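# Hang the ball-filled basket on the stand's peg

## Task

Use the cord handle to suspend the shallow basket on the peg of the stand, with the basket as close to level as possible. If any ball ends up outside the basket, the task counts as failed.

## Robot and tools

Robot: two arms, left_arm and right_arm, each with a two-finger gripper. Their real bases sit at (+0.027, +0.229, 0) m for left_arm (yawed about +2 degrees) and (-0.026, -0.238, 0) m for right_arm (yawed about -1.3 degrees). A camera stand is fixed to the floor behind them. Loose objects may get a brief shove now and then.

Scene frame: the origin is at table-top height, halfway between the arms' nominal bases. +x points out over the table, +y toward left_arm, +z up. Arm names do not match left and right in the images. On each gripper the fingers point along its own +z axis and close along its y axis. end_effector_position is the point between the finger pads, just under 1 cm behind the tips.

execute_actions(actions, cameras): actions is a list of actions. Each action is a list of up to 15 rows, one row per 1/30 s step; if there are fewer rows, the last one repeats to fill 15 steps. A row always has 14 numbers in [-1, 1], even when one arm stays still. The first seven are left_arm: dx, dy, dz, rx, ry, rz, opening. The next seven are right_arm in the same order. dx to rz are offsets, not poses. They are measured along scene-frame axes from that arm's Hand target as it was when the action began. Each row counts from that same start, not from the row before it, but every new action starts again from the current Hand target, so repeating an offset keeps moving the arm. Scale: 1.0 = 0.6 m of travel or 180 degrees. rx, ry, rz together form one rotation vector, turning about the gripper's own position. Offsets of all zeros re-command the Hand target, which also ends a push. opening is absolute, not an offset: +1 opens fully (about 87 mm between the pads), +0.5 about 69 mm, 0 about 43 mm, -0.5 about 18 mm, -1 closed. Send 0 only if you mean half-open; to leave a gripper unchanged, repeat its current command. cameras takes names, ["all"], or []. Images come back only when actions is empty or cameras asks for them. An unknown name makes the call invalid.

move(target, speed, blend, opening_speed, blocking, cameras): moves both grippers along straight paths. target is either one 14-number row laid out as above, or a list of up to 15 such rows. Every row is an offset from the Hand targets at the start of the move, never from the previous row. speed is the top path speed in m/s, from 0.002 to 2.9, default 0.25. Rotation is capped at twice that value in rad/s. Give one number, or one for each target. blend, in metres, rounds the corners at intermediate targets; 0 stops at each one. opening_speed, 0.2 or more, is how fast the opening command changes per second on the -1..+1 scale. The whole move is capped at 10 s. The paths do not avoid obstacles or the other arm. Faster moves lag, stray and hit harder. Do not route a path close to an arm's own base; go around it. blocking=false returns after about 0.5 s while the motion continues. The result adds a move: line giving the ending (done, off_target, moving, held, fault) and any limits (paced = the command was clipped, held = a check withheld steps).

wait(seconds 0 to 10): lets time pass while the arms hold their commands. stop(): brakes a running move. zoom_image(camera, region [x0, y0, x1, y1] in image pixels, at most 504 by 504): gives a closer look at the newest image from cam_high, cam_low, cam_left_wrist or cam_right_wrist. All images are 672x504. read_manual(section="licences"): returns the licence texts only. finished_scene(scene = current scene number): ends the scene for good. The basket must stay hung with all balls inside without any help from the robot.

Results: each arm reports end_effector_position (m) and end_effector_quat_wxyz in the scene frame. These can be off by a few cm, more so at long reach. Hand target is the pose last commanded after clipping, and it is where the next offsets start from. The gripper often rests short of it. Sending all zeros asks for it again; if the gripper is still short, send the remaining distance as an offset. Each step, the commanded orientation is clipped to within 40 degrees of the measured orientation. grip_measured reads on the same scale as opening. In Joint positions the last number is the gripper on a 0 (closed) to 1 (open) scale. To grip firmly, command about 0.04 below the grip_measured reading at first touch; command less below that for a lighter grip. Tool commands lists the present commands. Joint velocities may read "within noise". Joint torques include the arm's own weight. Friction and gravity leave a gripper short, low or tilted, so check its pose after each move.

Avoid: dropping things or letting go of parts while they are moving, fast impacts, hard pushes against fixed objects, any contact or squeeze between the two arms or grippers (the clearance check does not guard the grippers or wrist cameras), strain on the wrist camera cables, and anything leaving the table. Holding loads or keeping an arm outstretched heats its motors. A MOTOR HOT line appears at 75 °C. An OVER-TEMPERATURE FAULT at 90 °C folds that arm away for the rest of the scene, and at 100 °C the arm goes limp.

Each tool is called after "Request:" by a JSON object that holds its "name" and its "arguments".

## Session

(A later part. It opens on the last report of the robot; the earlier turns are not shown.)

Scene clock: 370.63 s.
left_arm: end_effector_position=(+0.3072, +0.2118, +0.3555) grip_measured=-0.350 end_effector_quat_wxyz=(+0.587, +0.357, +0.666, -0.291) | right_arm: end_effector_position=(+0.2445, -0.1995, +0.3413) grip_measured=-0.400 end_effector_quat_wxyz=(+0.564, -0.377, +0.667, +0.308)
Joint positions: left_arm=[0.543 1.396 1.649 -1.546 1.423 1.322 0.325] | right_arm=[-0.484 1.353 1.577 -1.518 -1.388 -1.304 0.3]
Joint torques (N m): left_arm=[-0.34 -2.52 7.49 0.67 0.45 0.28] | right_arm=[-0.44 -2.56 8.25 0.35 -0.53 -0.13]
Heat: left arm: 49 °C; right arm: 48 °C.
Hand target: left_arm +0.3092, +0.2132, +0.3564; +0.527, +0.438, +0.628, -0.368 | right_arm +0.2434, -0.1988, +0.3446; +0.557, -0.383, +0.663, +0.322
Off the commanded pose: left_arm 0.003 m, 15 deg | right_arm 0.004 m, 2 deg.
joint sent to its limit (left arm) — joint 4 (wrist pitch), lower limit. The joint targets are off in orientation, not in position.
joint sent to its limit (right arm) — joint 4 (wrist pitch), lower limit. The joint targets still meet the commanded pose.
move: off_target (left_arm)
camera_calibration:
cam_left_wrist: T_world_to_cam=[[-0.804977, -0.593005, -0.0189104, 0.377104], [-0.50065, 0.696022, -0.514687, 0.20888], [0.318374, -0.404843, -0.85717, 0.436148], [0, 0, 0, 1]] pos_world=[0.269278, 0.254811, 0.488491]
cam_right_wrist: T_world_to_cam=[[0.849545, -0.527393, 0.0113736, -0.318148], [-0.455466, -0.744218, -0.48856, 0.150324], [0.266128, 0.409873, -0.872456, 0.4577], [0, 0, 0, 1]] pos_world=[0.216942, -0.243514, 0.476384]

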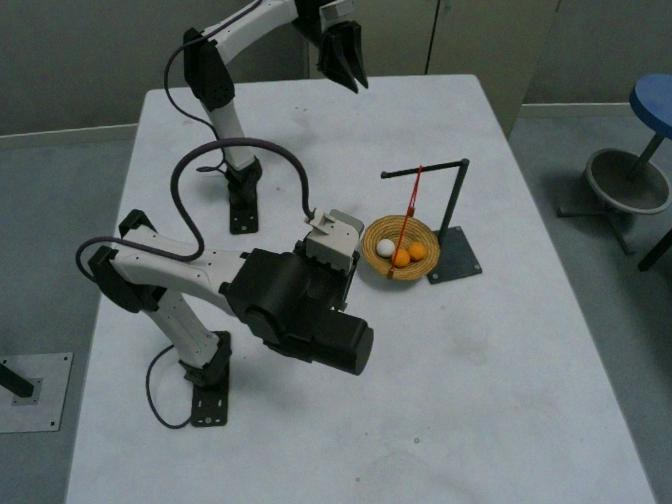

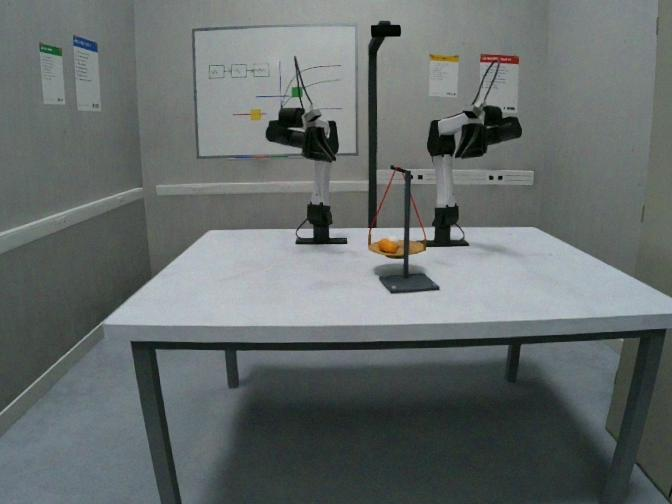

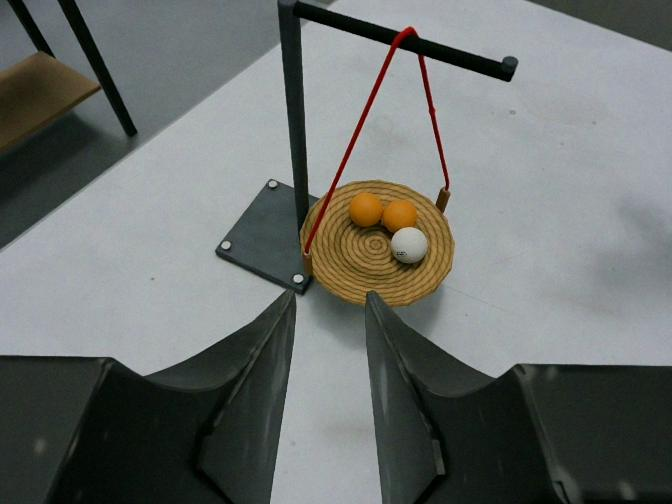

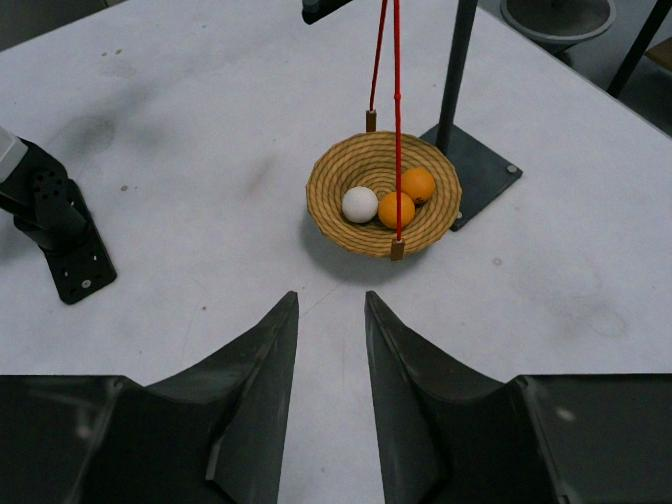

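Request:
{"name": "zoom_image", "arguments": {"camera": "cam_low", "region": [366, 230, 394, 258]}}

Request:
{"name": "zoom_image", "arguments": {"camera": "cam_low", "region": [402, 230, 430, 258]}}

Request:
{"name": "zoom_image", "arguments": {"camera": "cam_low", "region": [360, 160, 460, 300]}}

Request:
{"name": "zoom_image", "arguments": {"camera": "cam_right_wrist", "region": [280, 60, 500, 280]}}

Scaled by 18.000 from the camera's 672x504 image, which has a finer 960x720 frame.

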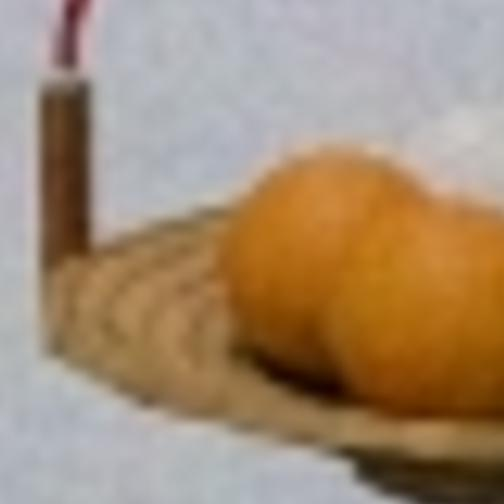

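Scaled by 18.000 from the camera's 672x504 image, which has a finer 960x720 frame.

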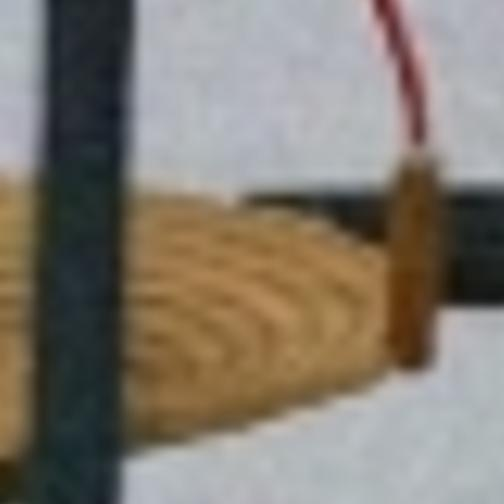

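Scaled by 3.600 from the camera's 672x504 image, which has a finer 960x720 frame.

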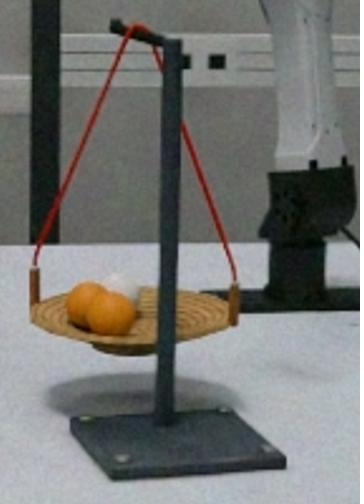

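Scaled by 2.291 from the camera's 672x504 image, which has a finer 960x720 frame.

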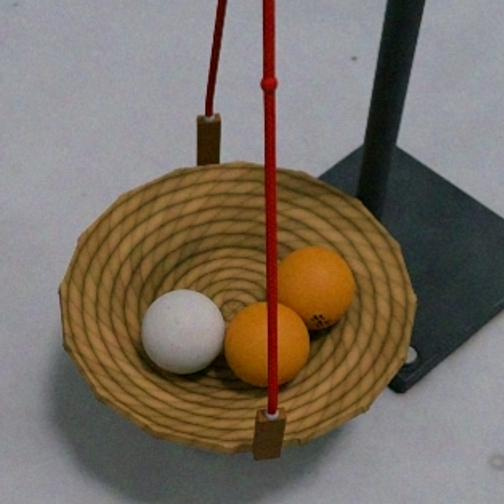

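Request:
{"name": "finished_scene", "arguments": {"scene": 2}}

The scene is finished: the task was done.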